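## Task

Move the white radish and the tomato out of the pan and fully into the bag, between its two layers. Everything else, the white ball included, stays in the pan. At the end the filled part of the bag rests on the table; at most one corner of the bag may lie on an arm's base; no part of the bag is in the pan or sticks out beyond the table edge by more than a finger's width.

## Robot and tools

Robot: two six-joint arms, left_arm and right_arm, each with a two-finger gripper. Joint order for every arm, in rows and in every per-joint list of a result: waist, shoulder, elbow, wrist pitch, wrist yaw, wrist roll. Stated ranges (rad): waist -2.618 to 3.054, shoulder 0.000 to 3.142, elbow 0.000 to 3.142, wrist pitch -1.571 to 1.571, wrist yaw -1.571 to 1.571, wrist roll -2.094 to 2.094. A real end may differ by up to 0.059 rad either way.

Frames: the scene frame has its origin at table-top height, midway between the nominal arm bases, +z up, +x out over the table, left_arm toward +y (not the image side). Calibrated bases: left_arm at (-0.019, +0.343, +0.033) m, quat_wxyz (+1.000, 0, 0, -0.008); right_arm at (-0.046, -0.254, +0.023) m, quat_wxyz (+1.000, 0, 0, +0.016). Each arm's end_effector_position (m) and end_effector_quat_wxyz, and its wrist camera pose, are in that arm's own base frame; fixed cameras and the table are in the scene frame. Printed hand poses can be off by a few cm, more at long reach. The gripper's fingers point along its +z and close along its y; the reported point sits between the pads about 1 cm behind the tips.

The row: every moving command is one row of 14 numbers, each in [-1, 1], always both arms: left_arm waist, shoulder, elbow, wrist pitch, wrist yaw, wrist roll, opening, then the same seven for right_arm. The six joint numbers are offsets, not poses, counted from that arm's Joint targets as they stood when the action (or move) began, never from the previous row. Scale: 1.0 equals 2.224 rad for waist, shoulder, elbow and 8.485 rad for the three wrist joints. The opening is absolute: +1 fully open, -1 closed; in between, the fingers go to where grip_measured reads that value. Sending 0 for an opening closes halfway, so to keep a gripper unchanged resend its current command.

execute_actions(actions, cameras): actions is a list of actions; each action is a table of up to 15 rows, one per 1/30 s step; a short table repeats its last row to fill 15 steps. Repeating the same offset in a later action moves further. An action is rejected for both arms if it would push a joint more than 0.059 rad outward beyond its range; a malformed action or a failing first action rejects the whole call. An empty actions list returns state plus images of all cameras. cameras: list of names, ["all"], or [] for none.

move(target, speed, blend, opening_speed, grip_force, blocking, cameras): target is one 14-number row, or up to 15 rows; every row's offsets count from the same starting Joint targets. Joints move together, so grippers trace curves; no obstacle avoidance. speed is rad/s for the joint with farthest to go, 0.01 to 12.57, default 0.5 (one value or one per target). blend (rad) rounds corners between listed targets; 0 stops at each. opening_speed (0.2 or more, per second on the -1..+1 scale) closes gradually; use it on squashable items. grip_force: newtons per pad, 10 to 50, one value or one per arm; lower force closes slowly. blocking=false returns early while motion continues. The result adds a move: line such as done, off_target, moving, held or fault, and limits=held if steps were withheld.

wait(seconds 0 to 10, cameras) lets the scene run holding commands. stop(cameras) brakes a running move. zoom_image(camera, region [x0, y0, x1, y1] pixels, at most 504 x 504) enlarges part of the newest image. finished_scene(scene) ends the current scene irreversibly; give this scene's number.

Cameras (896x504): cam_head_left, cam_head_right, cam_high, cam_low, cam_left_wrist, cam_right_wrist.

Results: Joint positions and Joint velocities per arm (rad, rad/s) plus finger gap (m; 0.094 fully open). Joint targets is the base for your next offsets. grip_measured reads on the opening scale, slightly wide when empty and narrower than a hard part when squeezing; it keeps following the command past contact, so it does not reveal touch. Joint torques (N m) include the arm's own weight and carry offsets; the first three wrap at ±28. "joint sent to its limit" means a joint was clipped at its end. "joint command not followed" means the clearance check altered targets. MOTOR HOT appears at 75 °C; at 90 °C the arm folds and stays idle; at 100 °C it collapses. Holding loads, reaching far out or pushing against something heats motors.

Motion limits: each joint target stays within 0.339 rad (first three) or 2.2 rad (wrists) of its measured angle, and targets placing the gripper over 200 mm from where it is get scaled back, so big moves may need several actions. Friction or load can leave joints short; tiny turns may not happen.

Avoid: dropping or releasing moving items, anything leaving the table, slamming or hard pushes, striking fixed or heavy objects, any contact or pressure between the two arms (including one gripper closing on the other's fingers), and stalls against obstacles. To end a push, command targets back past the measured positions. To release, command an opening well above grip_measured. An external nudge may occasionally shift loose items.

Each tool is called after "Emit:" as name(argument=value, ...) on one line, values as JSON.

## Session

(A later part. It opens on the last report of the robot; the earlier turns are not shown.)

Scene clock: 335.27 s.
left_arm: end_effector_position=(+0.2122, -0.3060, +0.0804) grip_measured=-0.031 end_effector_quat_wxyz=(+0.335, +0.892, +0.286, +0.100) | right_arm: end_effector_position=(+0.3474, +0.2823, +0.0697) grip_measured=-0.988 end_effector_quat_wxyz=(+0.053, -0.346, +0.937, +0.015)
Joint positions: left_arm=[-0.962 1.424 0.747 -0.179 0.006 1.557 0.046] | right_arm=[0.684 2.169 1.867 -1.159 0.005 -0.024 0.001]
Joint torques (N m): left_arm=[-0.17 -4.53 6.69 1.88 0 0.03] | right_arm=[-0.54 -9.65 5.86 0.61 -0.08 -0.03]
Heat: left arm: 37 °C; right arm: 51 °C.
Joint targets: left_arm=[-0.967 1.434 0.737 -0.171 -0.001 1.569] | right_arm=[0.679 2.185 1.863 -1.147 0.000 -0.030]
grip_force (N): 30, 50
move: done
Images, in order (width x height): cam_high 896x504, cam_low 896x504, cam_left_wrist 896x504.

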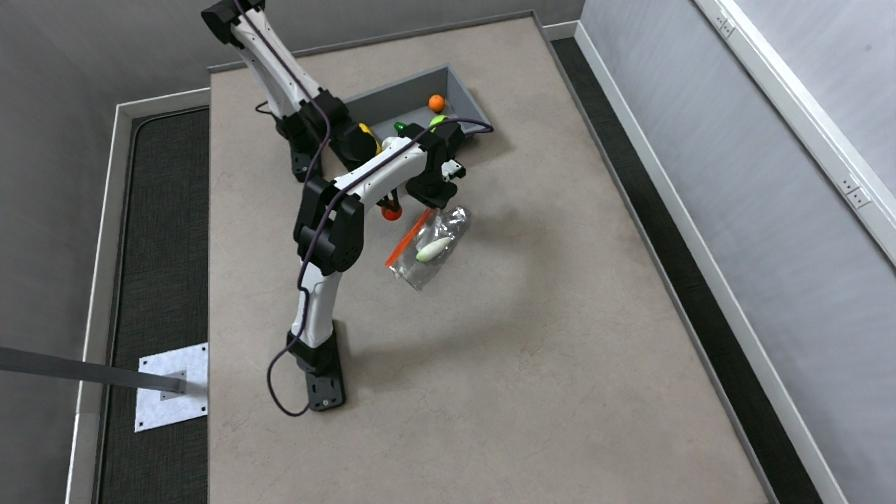

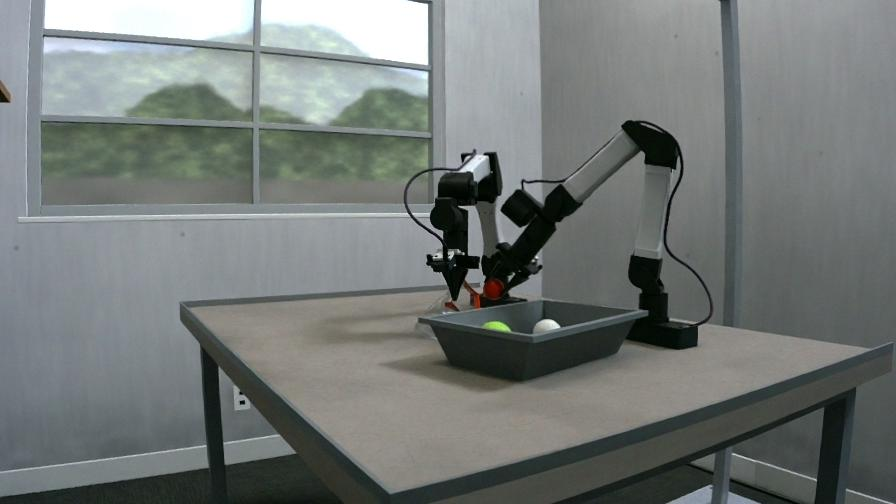

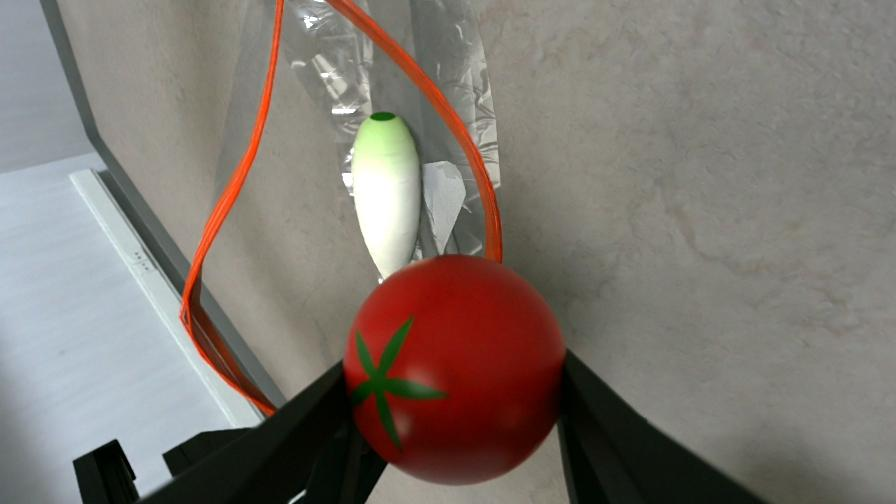

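Emit:
move(target=[0,0.1846,0.0522,0.038,0,0,-0.05,0,0,0,0,0,0,-1], speed=0.25, cameras=["cam_left_wrist","cam_head_left","cam_high","cam_right_wrist"])

Emit:
zoom_image(camera="cam_head_left", region=[350, 230, 480, 370])

Emit:
zoom_image(camera="cam_high", region=[280, 120, 500, 300])

Scene clock: 338.27 s.
left_arm: end_effector_position=(+0.2473, -0.3564, +0.0091) grip_measured=-0.031 end_effector_quat_wxyz=(+0.337, +0.891, +0.286, +0.100) | right_arm: end_effector_position=(+0.3474, +0.2823, +0.0697) grip_measured=-0.988 end_effector_quat_wxyz=(+0.053, -0.346, +0.937, +0.015)
Joint positions: left_arm=[-0.962 1.828 0.832 0.144 0.006 1.557 0.046] | right_arm=[0.684 2.169 1.867 -1.159 0.005 -0.024 0.001]
Joint torques (N m): left_arm=[-0.2 -6.67 8.54 1.89 0 0.02] | right_arm=[-0.53 -9.63 5.86 0.61 -0.07 -0.02]
Heat: left arm: 37 °C; right arm: 51 °C.
Joint targets: left_arm=[-0.967 1.845 0.853 0.151 -0.001 1.569] | right_arm=[0.679 2.185 1.863 -1.147 0.000 -0.030]
grip_force (N): 30, 50
move: done
Images, in order (width x height): cam_head_left 896x504, cam_high 896x504, cam_left_wrist 896x504, cam_right_wrist 896x504.

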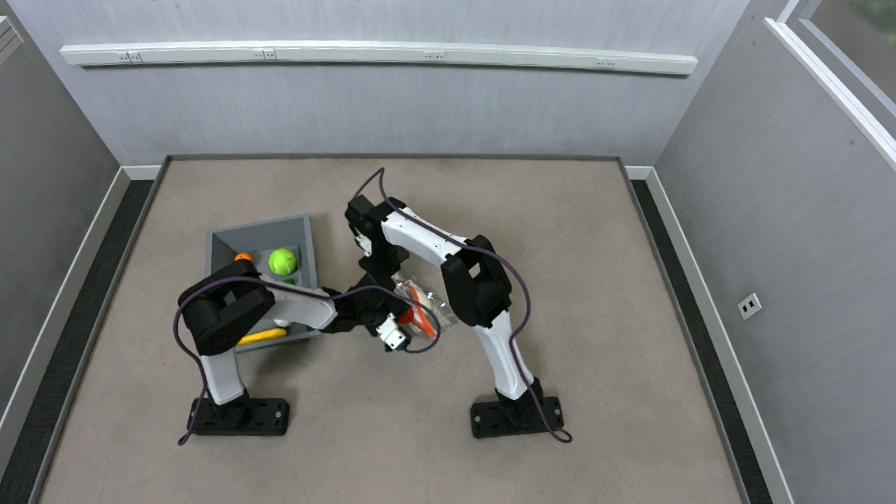

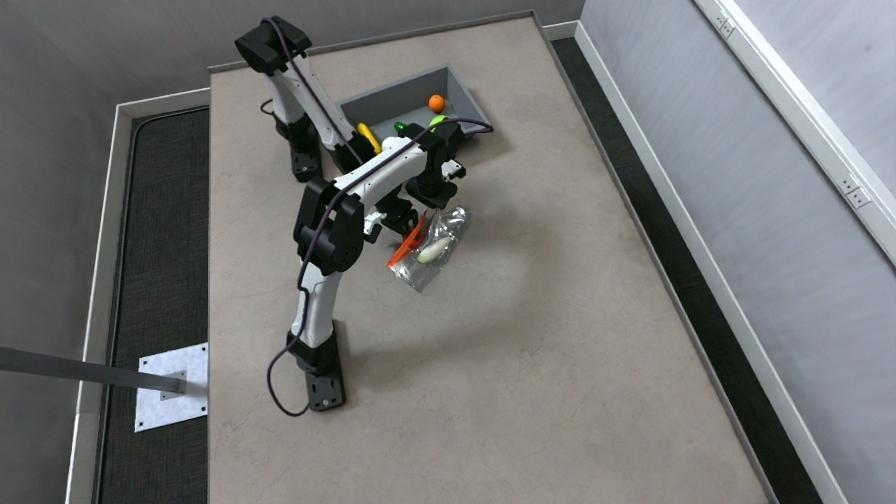

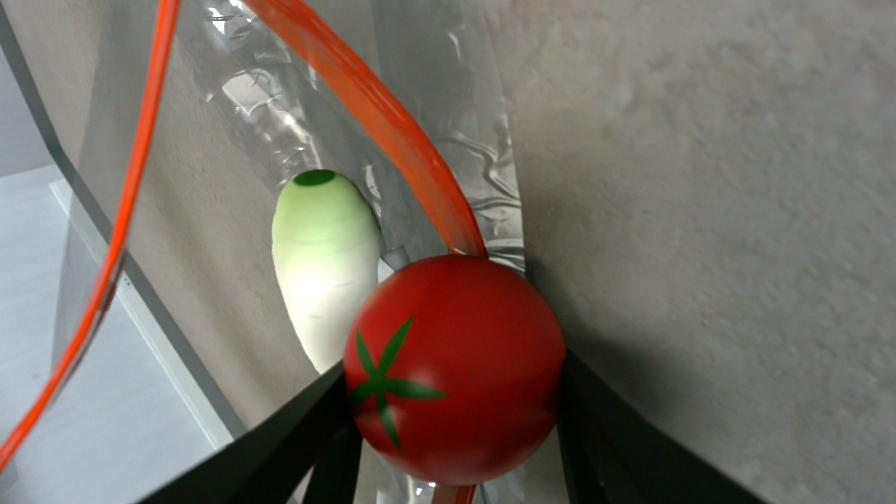

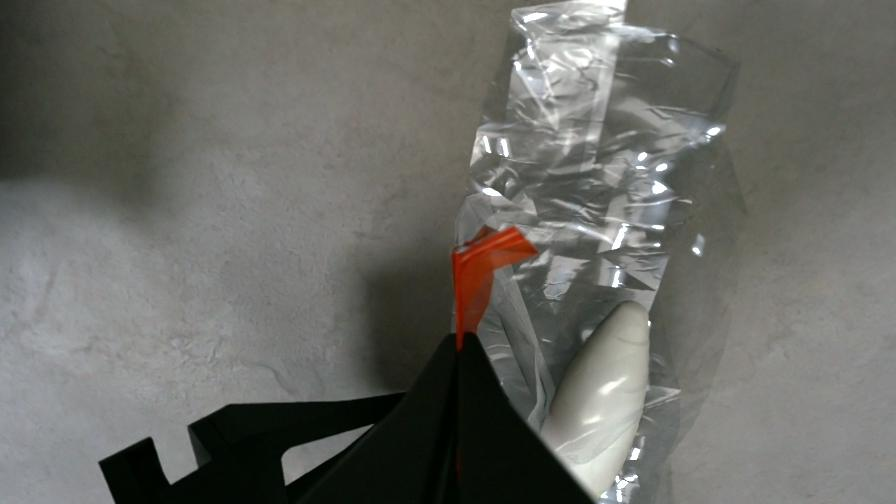

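Scaled by 3.600 from the camera's 896x504 image, which has a finer 1280x720 frame.

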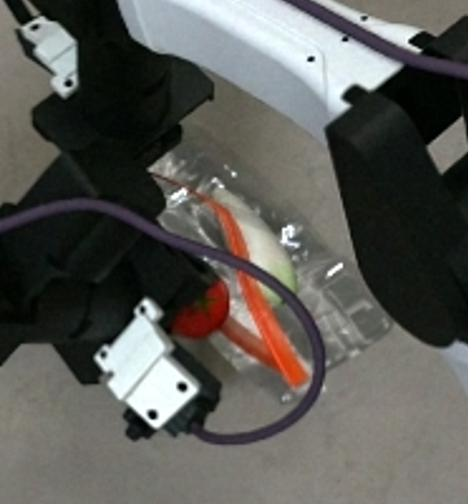

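Scaled by 2.291 from the camera's 896x504 image, which has a finer 1280x720 frame.

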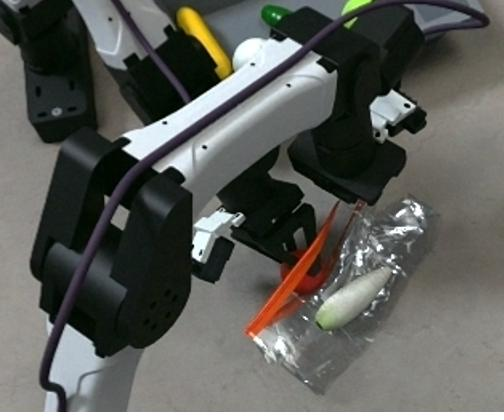

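Emit:
move(target=[0,0.0733,0.1084,-0.0086,0,0,-0.05,0,0,0,0,0,0,-1], speed=0.15, cameras=["cam_left_wrist","cam_head_left","cam_high","cam_right_wrist"])

Emit:
zoom_image(camera="cam_head_left", region=[350, 230, 480, 370])

Emit:
zoom_image(camera="cam_high", region=[280, 120, 500, 300])

Scene clock: 340.77 s.
left_arm: end_effector_position=(+0.2809, -0.4046, +0.0157) grip_measured=-0.031 end_effector_quat_wxyz=(+0.350, +0.886, +0.284, +0.105) | right_arm: end_effector_position=(+0.3476, +0.2821, +0.0697) grip_measured=-0.988 end_effector_quat_wxyz=(+0.053, -0.346, +0.937, +0.015)
Joint positions: left_arm=[-0.962 1.987 1.073 0.092 0.006 1.557 0.046] | right_arm=[0.684 2.169 1.867 -1.159 0.005 -0.024 0.001]
Joint torques (N m): left_arm=[-0.21 -8.06 8.9 1.74 -0.01 0.02] | right_arm=[-0.49 -9.63 5.86 0.61 -0.07 -0.03]
Heat: left arm: 37 °C; right arm: 51 °C.
Joint targets: left_arm=[-0.967 2.008 1.094 0.078 -0.001 1.569] | right_arm=[0.679 2.185 1.863 -1.147 0.000 -0.030]
grip_force (N): 30, 50
move: done
Images, in order (width x height): cam_head_left 896x504, cam_high 896x504, cam_left_wrist 896x504, cam_right_wrist 896x504.

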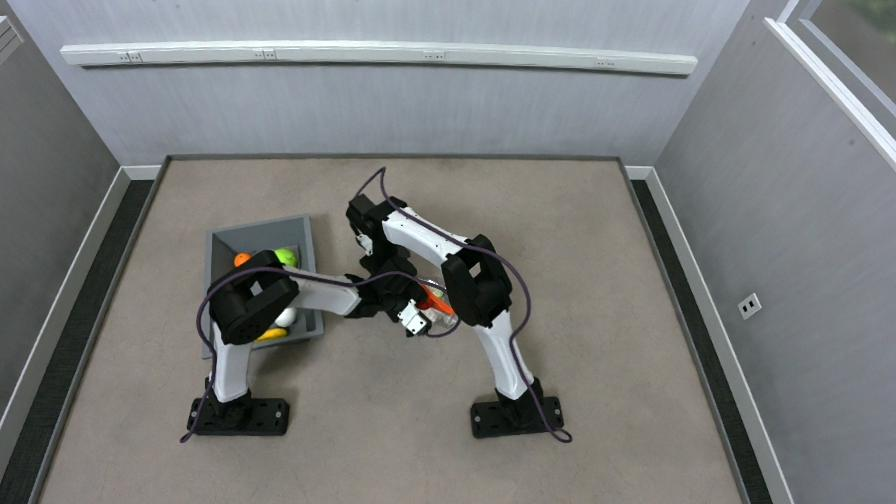

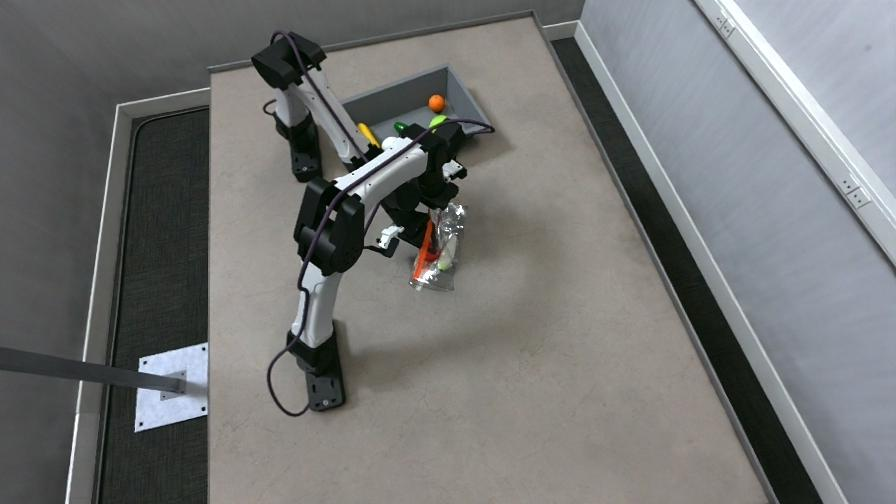

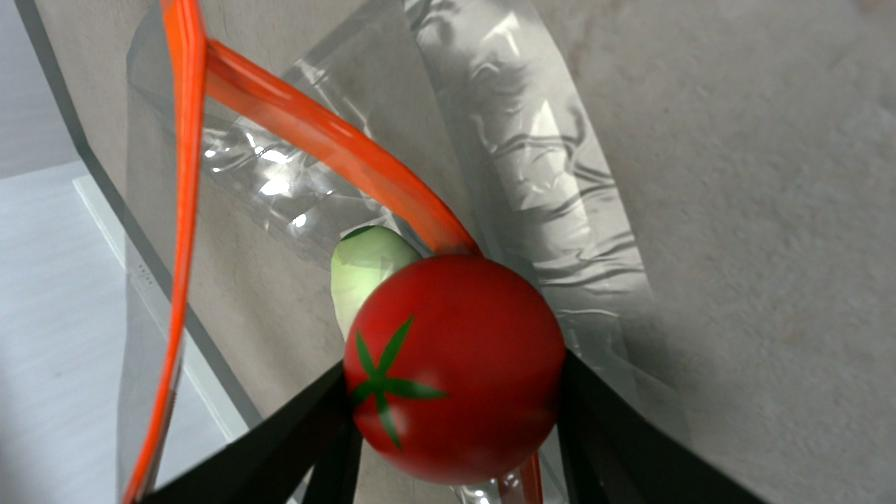

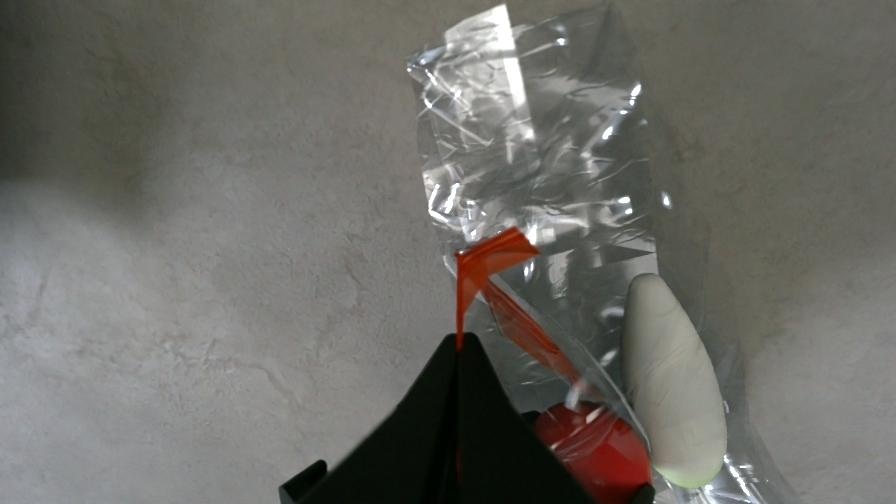

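Scaled by 3.600 from the camera's 896x504 image, which has a finer 1280x720 frame.

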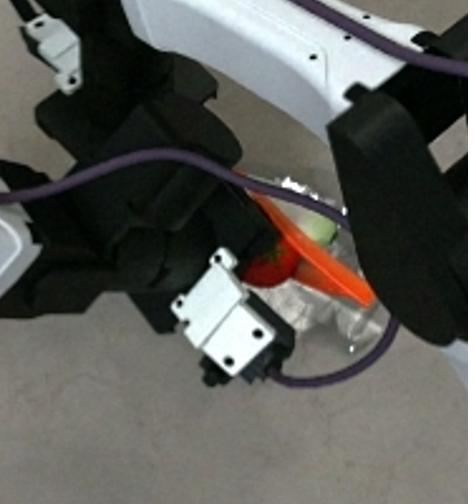

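Scaled by 2.291 from the camera's 896x504 image, which has a finer 1280x720 frame.

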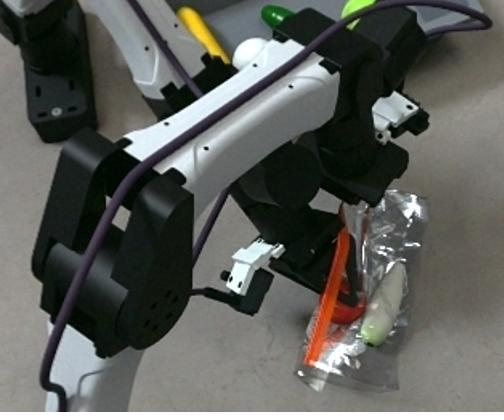

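Emit:
move(target=[[0,-0.0553,0,-0.012,0,0,-0.05,0,0,0,0,0,0,-1],[0,-0.1362,-0.1129,-0.0058,0,0,-0.05,0,0,0,0,0,0,-1]], speed=0.2, blend=0.02, cameras=["cam_left_wrist","cam_head_left","cam_high","cam_right_wrist"])

Emit:
zoom_image(camera="cam_head_left", region=[350, 230, 480, 370])

Emit:
zoom_image(camera="cam_high", region=[280, 120, 500, 300])

Scene clock: 344.13 s.
left_arm: end_effector_position=(+0.2437, -0.3513, +0.0368) grip_measured=-0.031 end_effector_quat_wxyz=(+0.335, +0.892, +0.286, +0.100) | right_arm: end_effector_position=(+0.3480, +0.2824, +0.0697) grip_measured=-0.988 end_effector_quat_wxyz=(+0.054, -0.346, +0.937, +0.016)
Joint positions: left_arm=[-0.962 1.731 0.854 0.021 0.006 1.557 0.046] | right_arm=[0.684 2.169 1.867 -1.157 0.005 -0.024 0.001]
Joint torques (N m): left_arm=[-0.18 -9.59 5.87 1.86 0 0.03] | right_arm=[-0.49 -9.65 5.86 0.6 -0.07 -0.02]
Heat: left arm: 37 °C; right arm: 51 °C.
Joint targets: left_arm=[-0.967 1.705 0.843 0.029 -0.001 1.569] | right_arm=[0.679 2.185 1.863 -1.147 0.000 -0.030]
grip_force (N): 30, 50
move: done
Images, in order (width x height): cam_head_left 896x504, cam_high 896x504, cam_left_wrist 896x504, cam_right_wrist 896x504.

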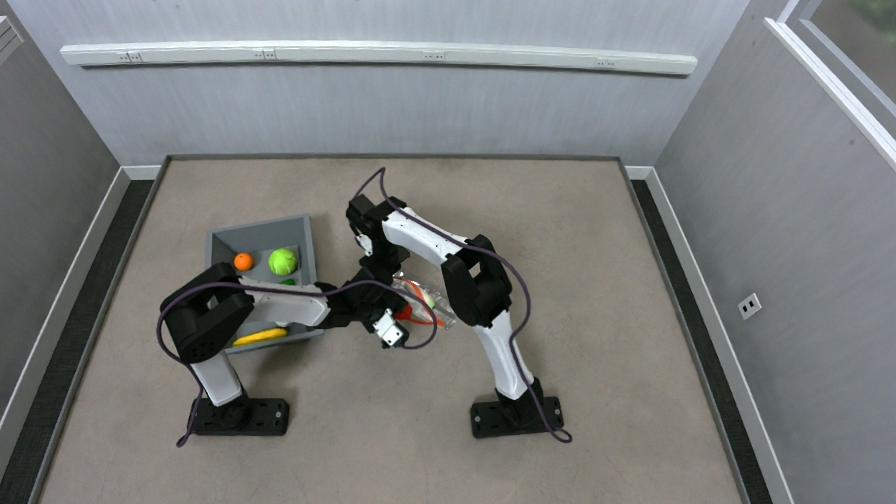

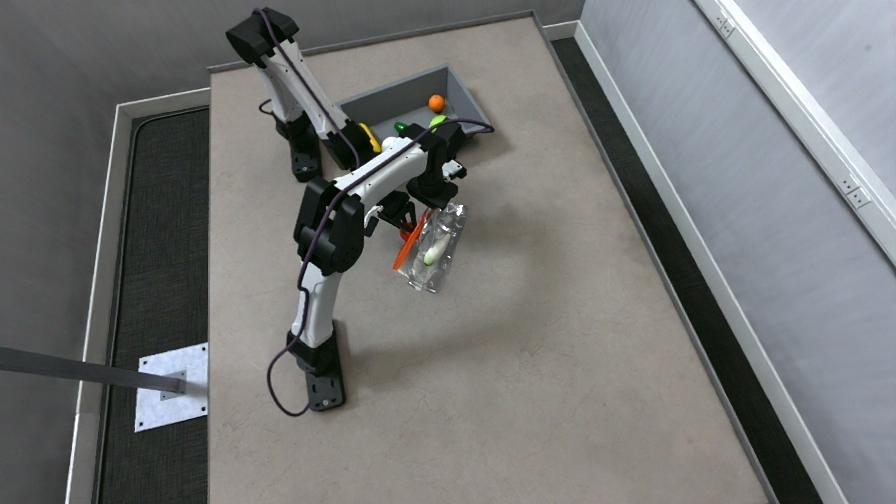

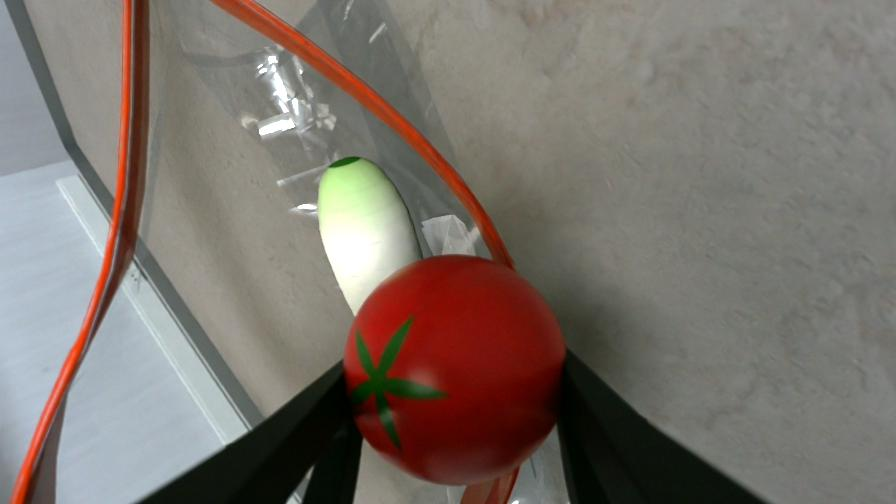

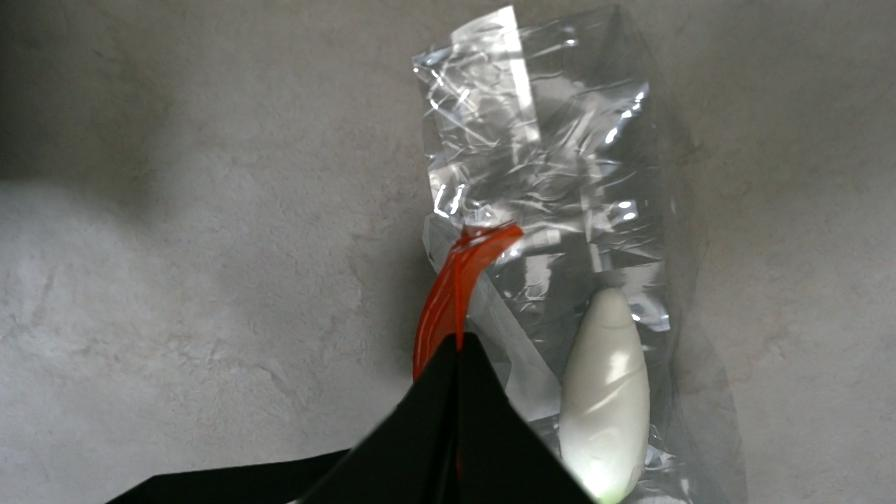

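Scaled by 3.600 from the camera's 896x504 image, which has a finer 1280x720 frame.

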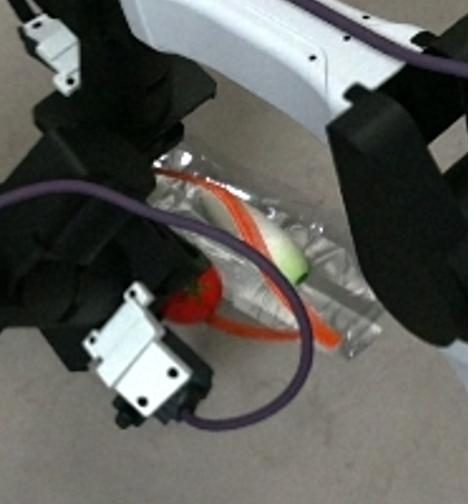

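Scaled by 2.291 from the camera's 896x504 image, which has a finer 1280x720 frame.

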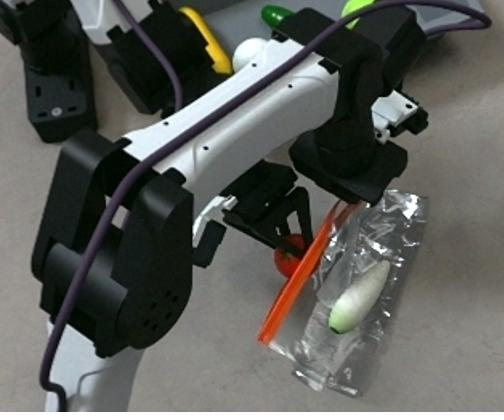

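Emit:
move(target=[0,-0.1219,-0.0477,-0.0236,-0.0177,0,-0.05,0,0,0,0,0,0,-1], speed=0.3, cameras=["cam_left_wrist","cam_head_left","cam_right_wrist","cam_low"])

Emit:
zoom_image(camera="cam_head_left", region=[350, 230, 480, 370])

Emit:
zoom_image(camera="cam_low", region=[400, 180, 560, 340])

Scene clock: 347.17 s.
left_arm: end_effector_position=(+0.2334, -0.2951, +0.0769) grip_measured=-0.031 end_effector_quat_wxyz=(+0.314, +0.883, +0.307, +0.162) | right_arm: end_effector_position=(+0.3491, +0.2833, +0.0699) grip_measured=-0.988 end_effector_quat_wxyz=(+0.056, -0.346, +0.937, +0.017)
Joint positions: left_arm=[-0.964 1.451 0.75 -0.157 -0.135 1.558 0.046] | right_arm=[0.684 2.169 1.867 -1.151 0.005 -0.024 0.001]
Joint torques (N m): left_arm=[-0.03 -6.9 6.28 1.63 -0.15 0.02] | right_arm=[-0.46 -9.66 5.86 0.54 -0.08 -0.02]
Heat: left arm: 37 °C; right arm: 51 °C.
Joint targets: left_arm=[-0.967 1.434 0.737 -0.171 -0.151 1.568] | right_arm=[0.679 2.185 1.863 -1.147 0.000 -0.030]
grip_force (N): 30, 50
move: done
Images, in order (width x height): cam_head_left 896x504, cam_low 896x504, cam_left_wrist 896x504, cam_right_wrist 896x504.

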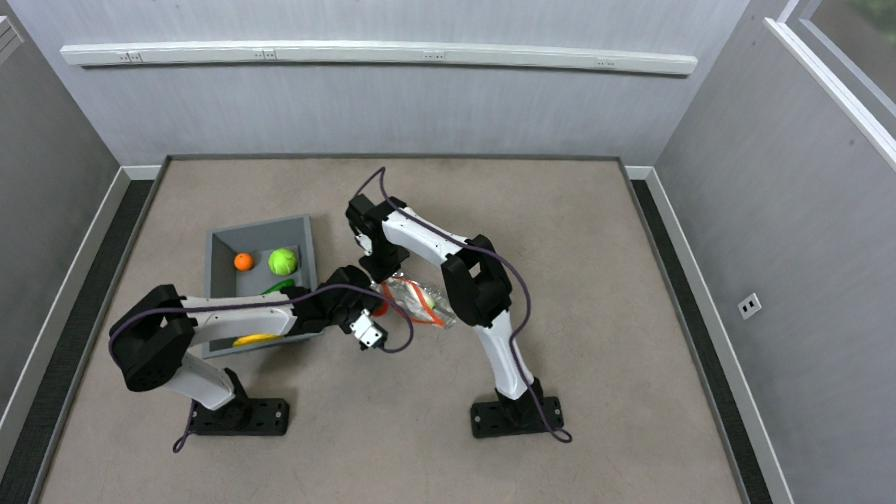

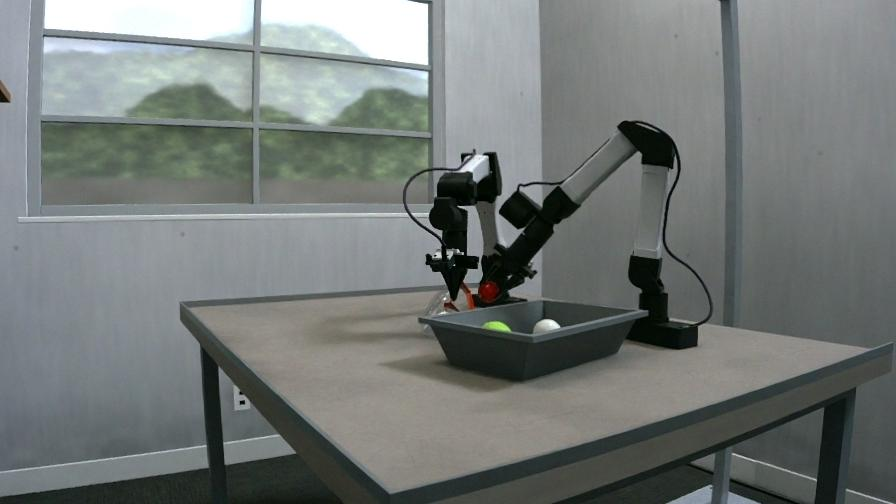

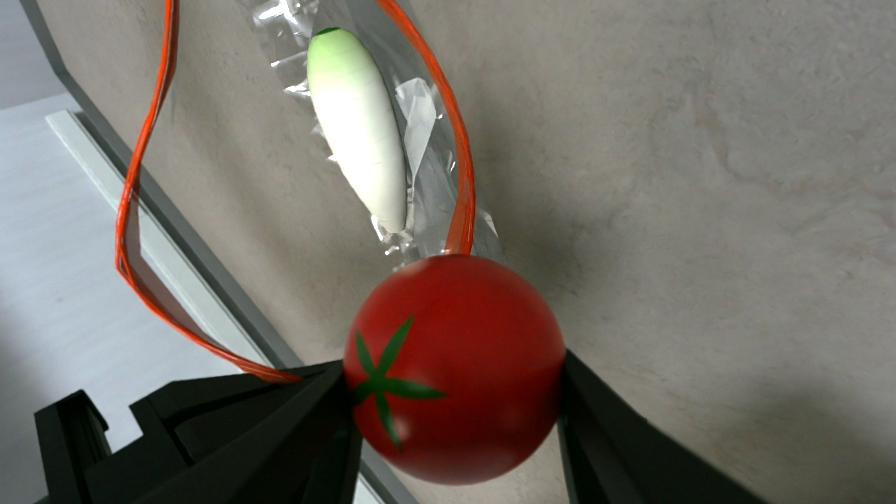

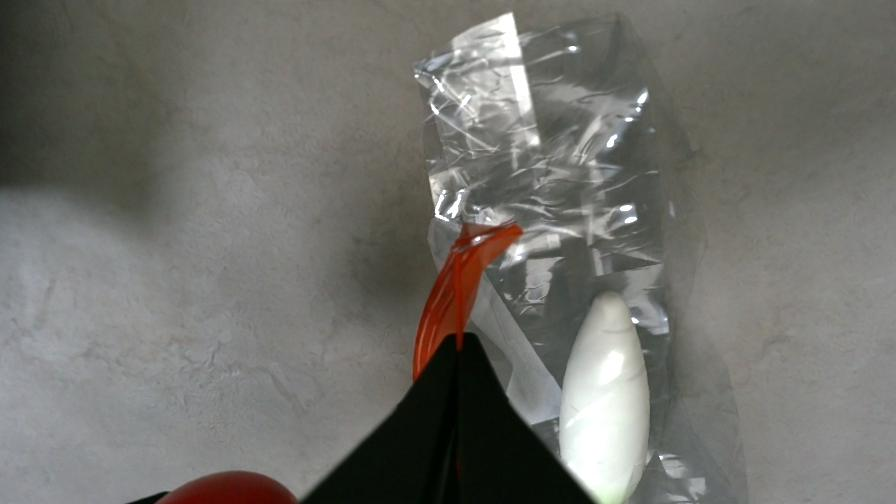

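Scaled by 3.600 from the camera's 896x504 image, which has a finer 1280x720 frame.

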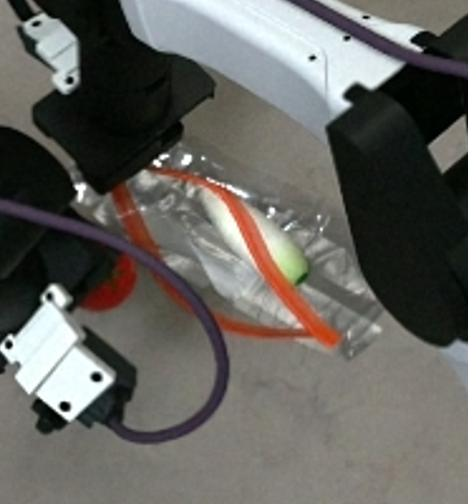

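Scaled by 3.150 from the camera's 896x504 image, which has a finer 1280x720 frame.

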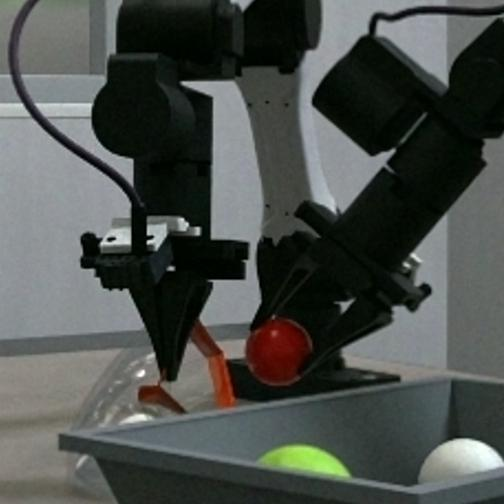

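Emit:
move(target=[0,0.0764,0.0594,0.0085,0,0,-0.05,0,0,0,0,0,0,-1], speed=0.25, cameras=["cam_left_wrist","cam_head_left","cam_right_wrist"])

Emit:
zoom_image(camera="cam_head_left", region=[350, 230, 480, 370])

Scene clock: 350.10 s.
left_arm: end_effector_position=(+0.2489, -0.3163, +0.0642) grip_measured=-0.032 end_effector_quat_wxyz=(+0.303, +0.887, +0.308, +0.161) | right_arm: end_effector_position=(+0.3522, +0.2794, +0.0699) grip_measured=-0.988 end_effector_quat_wxyz=(+0.057, -0.343, +0.937, +0.014)
Joint positions: left_arm=[-0.964 1.589 0.839 -0.131 -0.138 1.558 0.045] | right_arm=[0.675 2.169 1.867 -1.151 0.01 -0.028 0.001]
Joint torques (N m): left_arm=[0.01 -5.53 10.28 2.11 -0.13 0.02] | right_arm=[0.39 -9.66 5.87 0.55 -0.11 0.03]
Heat: left arm: 37 °C; right arm: 51 °C.
Joint targets: left_arm=[-0.967 1.603 0.869 -0.099 -0.151 1.568] | right_arm=[0.678 2.185 1.863 -1.147 0.000 -0.030]
grip_force (N): 30, 50
move: done
Images, in order (width x height): cam_head_left 896x504, cam_left_wrist 896x504, cam_right_wrist 896x504.

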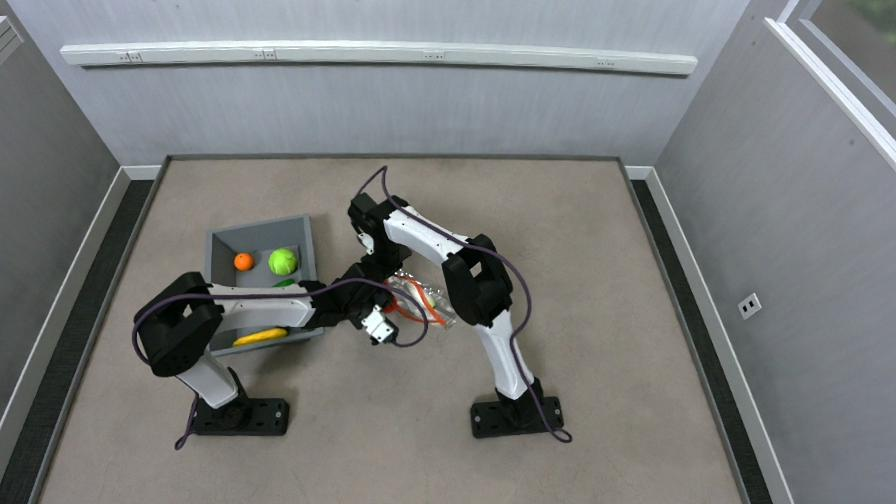

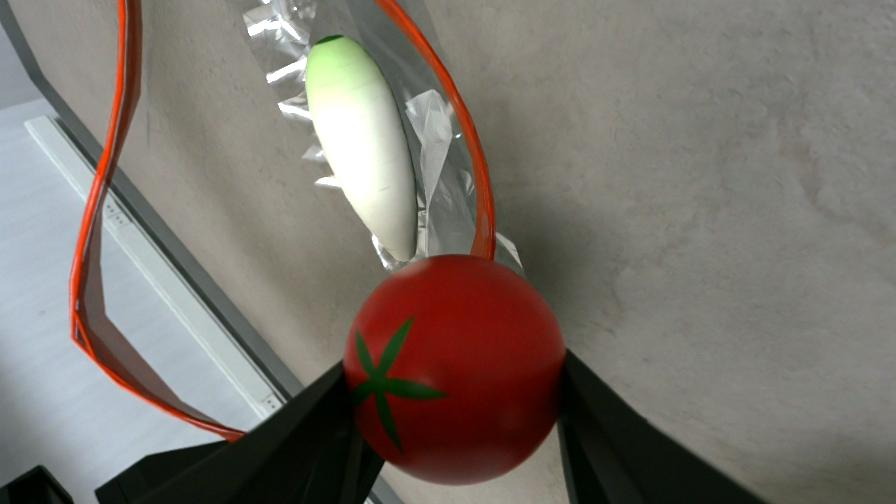

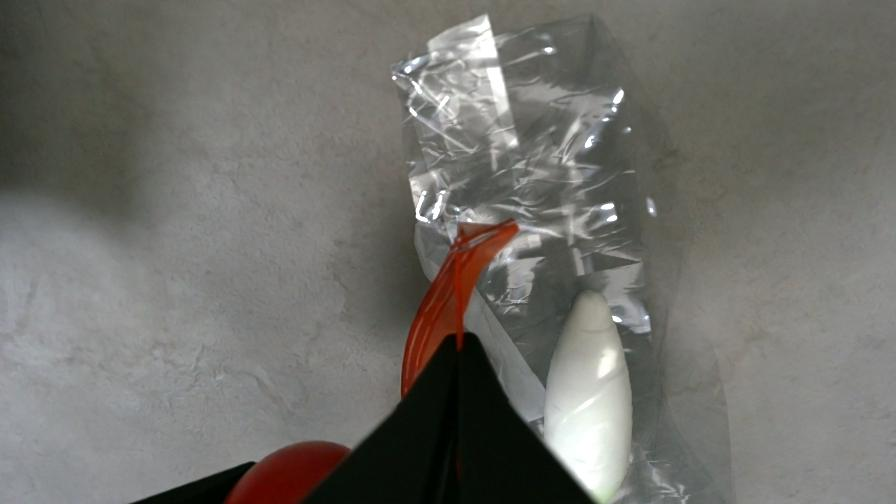

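Scaled by 3.600 from the camera's 896x504 image, which has a finer 1280x720 frame.

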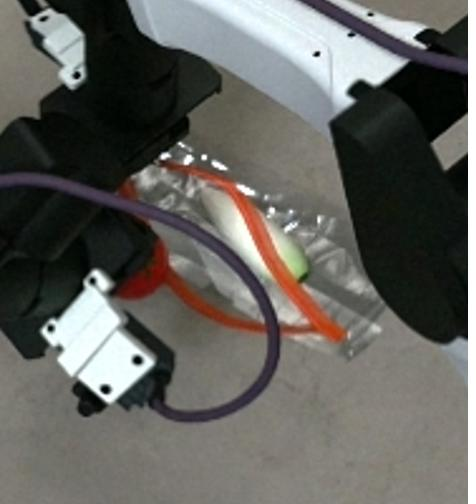

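Emit:
move(target=[[0,-0.076,-0.0594,-0.0085,0.0178,0,-0.05,0,0,0,0,0,0,-1],[0,-0.076,-0.0594,-0.0085,0.0178,0,-0.05,-0.0495,0,0,0,-0.033,0,-1]], speed=[0.25,0.15], cameras=["cam_left_wrist","cam_head_left","cam_right_wrist","cam_low"])

Emit:
zoom_image(camera="cam_head_left", region=[350, 230, 480, 370])

Emit:
zoom_image(camera="cam_low", region=[400, 180, 560, 340])

Scene clock: 354.73 s.
left_arm: end_effector_position=(+0.2167, -0.3071, +0.0740) grip_measured=-0.032 end_effector_quat_wxyz=(+0.329, +0.893, +0.289, +0.109) | right_arm: end_effector_position=(+0.3521, +0.2821, +0.0760) grip_measured=-0.988 end_effector_quat_wxyz=(+0.020, -0.300, +0.943, +0.144)
Joint positions: left_arm=[-0.964 1.454 0.748 -0.157 -0.016 1.558 0.045] | right_arm=[0.573 2.169 1.867 -1.151 -0.268 -0.028 0.001]
Joint torques (N m): left_arm=[-0.03 -7.06 6.37 1.64 0.19 0.02] | right_arm=[-0.42 -9.66 5.87 0.54 -0.32 0.01]
Heat: left arm: 37 °C; right arm: 51 °C.
Joint targets: left_arm=[-0.967 1.434 0.737 -0.171 0.000 1.568] | right_arm=[0.568 2.185 1.863 -1.147 -0.280 -0.030]
grip_force (N): 30, 50
move: done
Images, in order (width x height): cam_head_left 896x504, cam_low 896x504, cam_left_wrist 896x504, cam_right_wrist 896x504.

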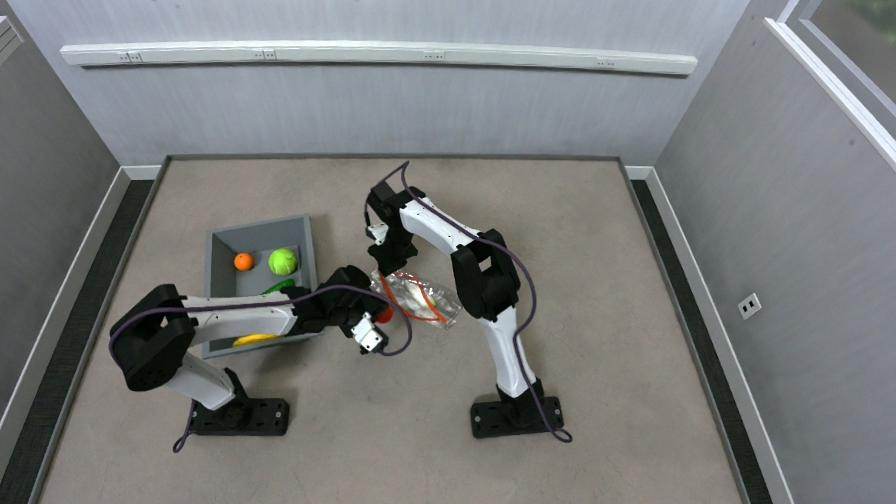

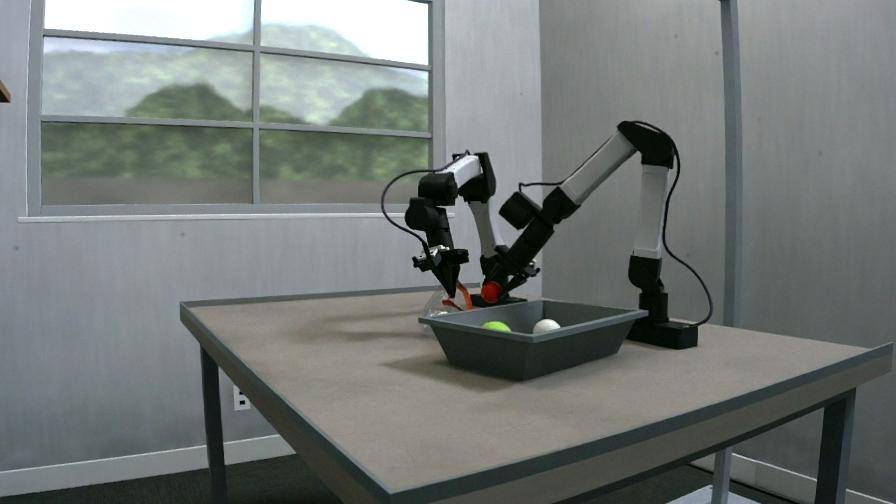

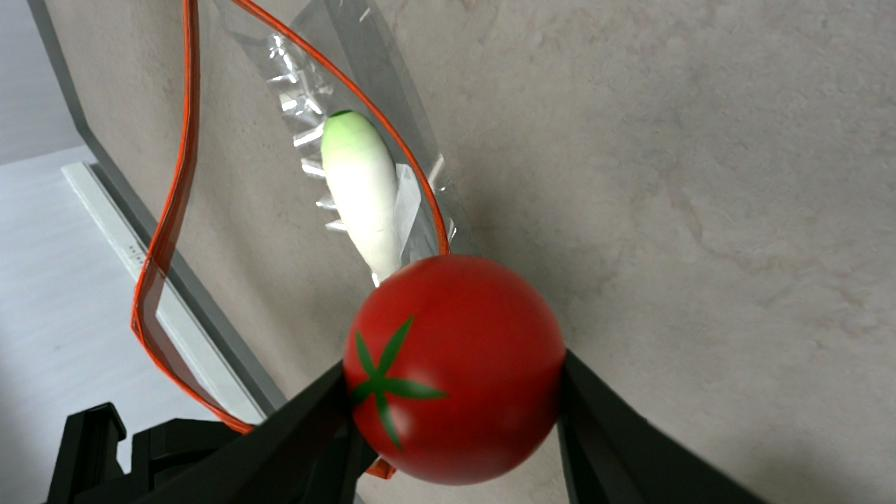

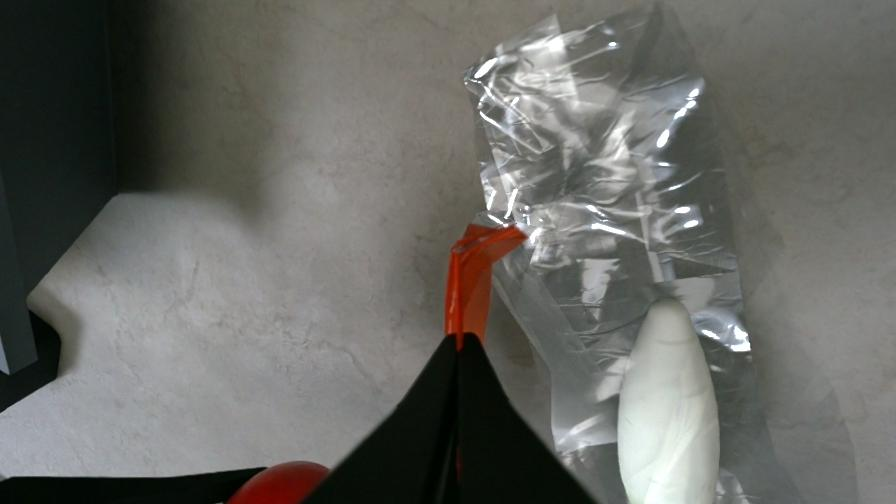

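Scaled by 3.600 from the camera's 896x504 image, which has a finer 1280x720 frame.

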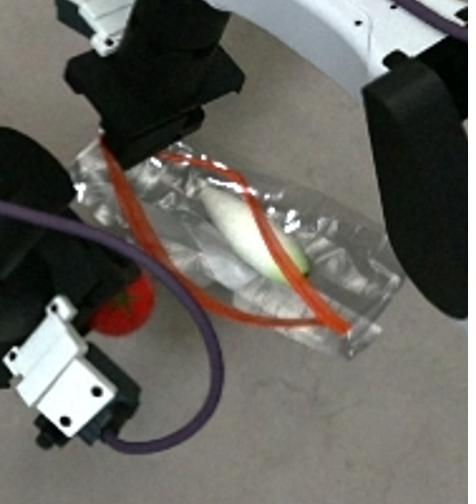

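Scaled by 3.150 from the camera's 896x504 image, which has a finer 1280x720 frame.

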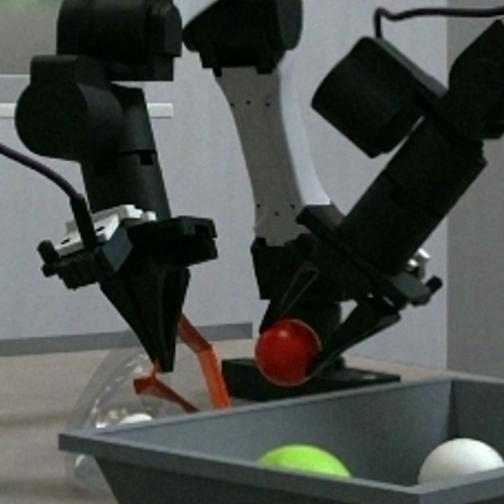

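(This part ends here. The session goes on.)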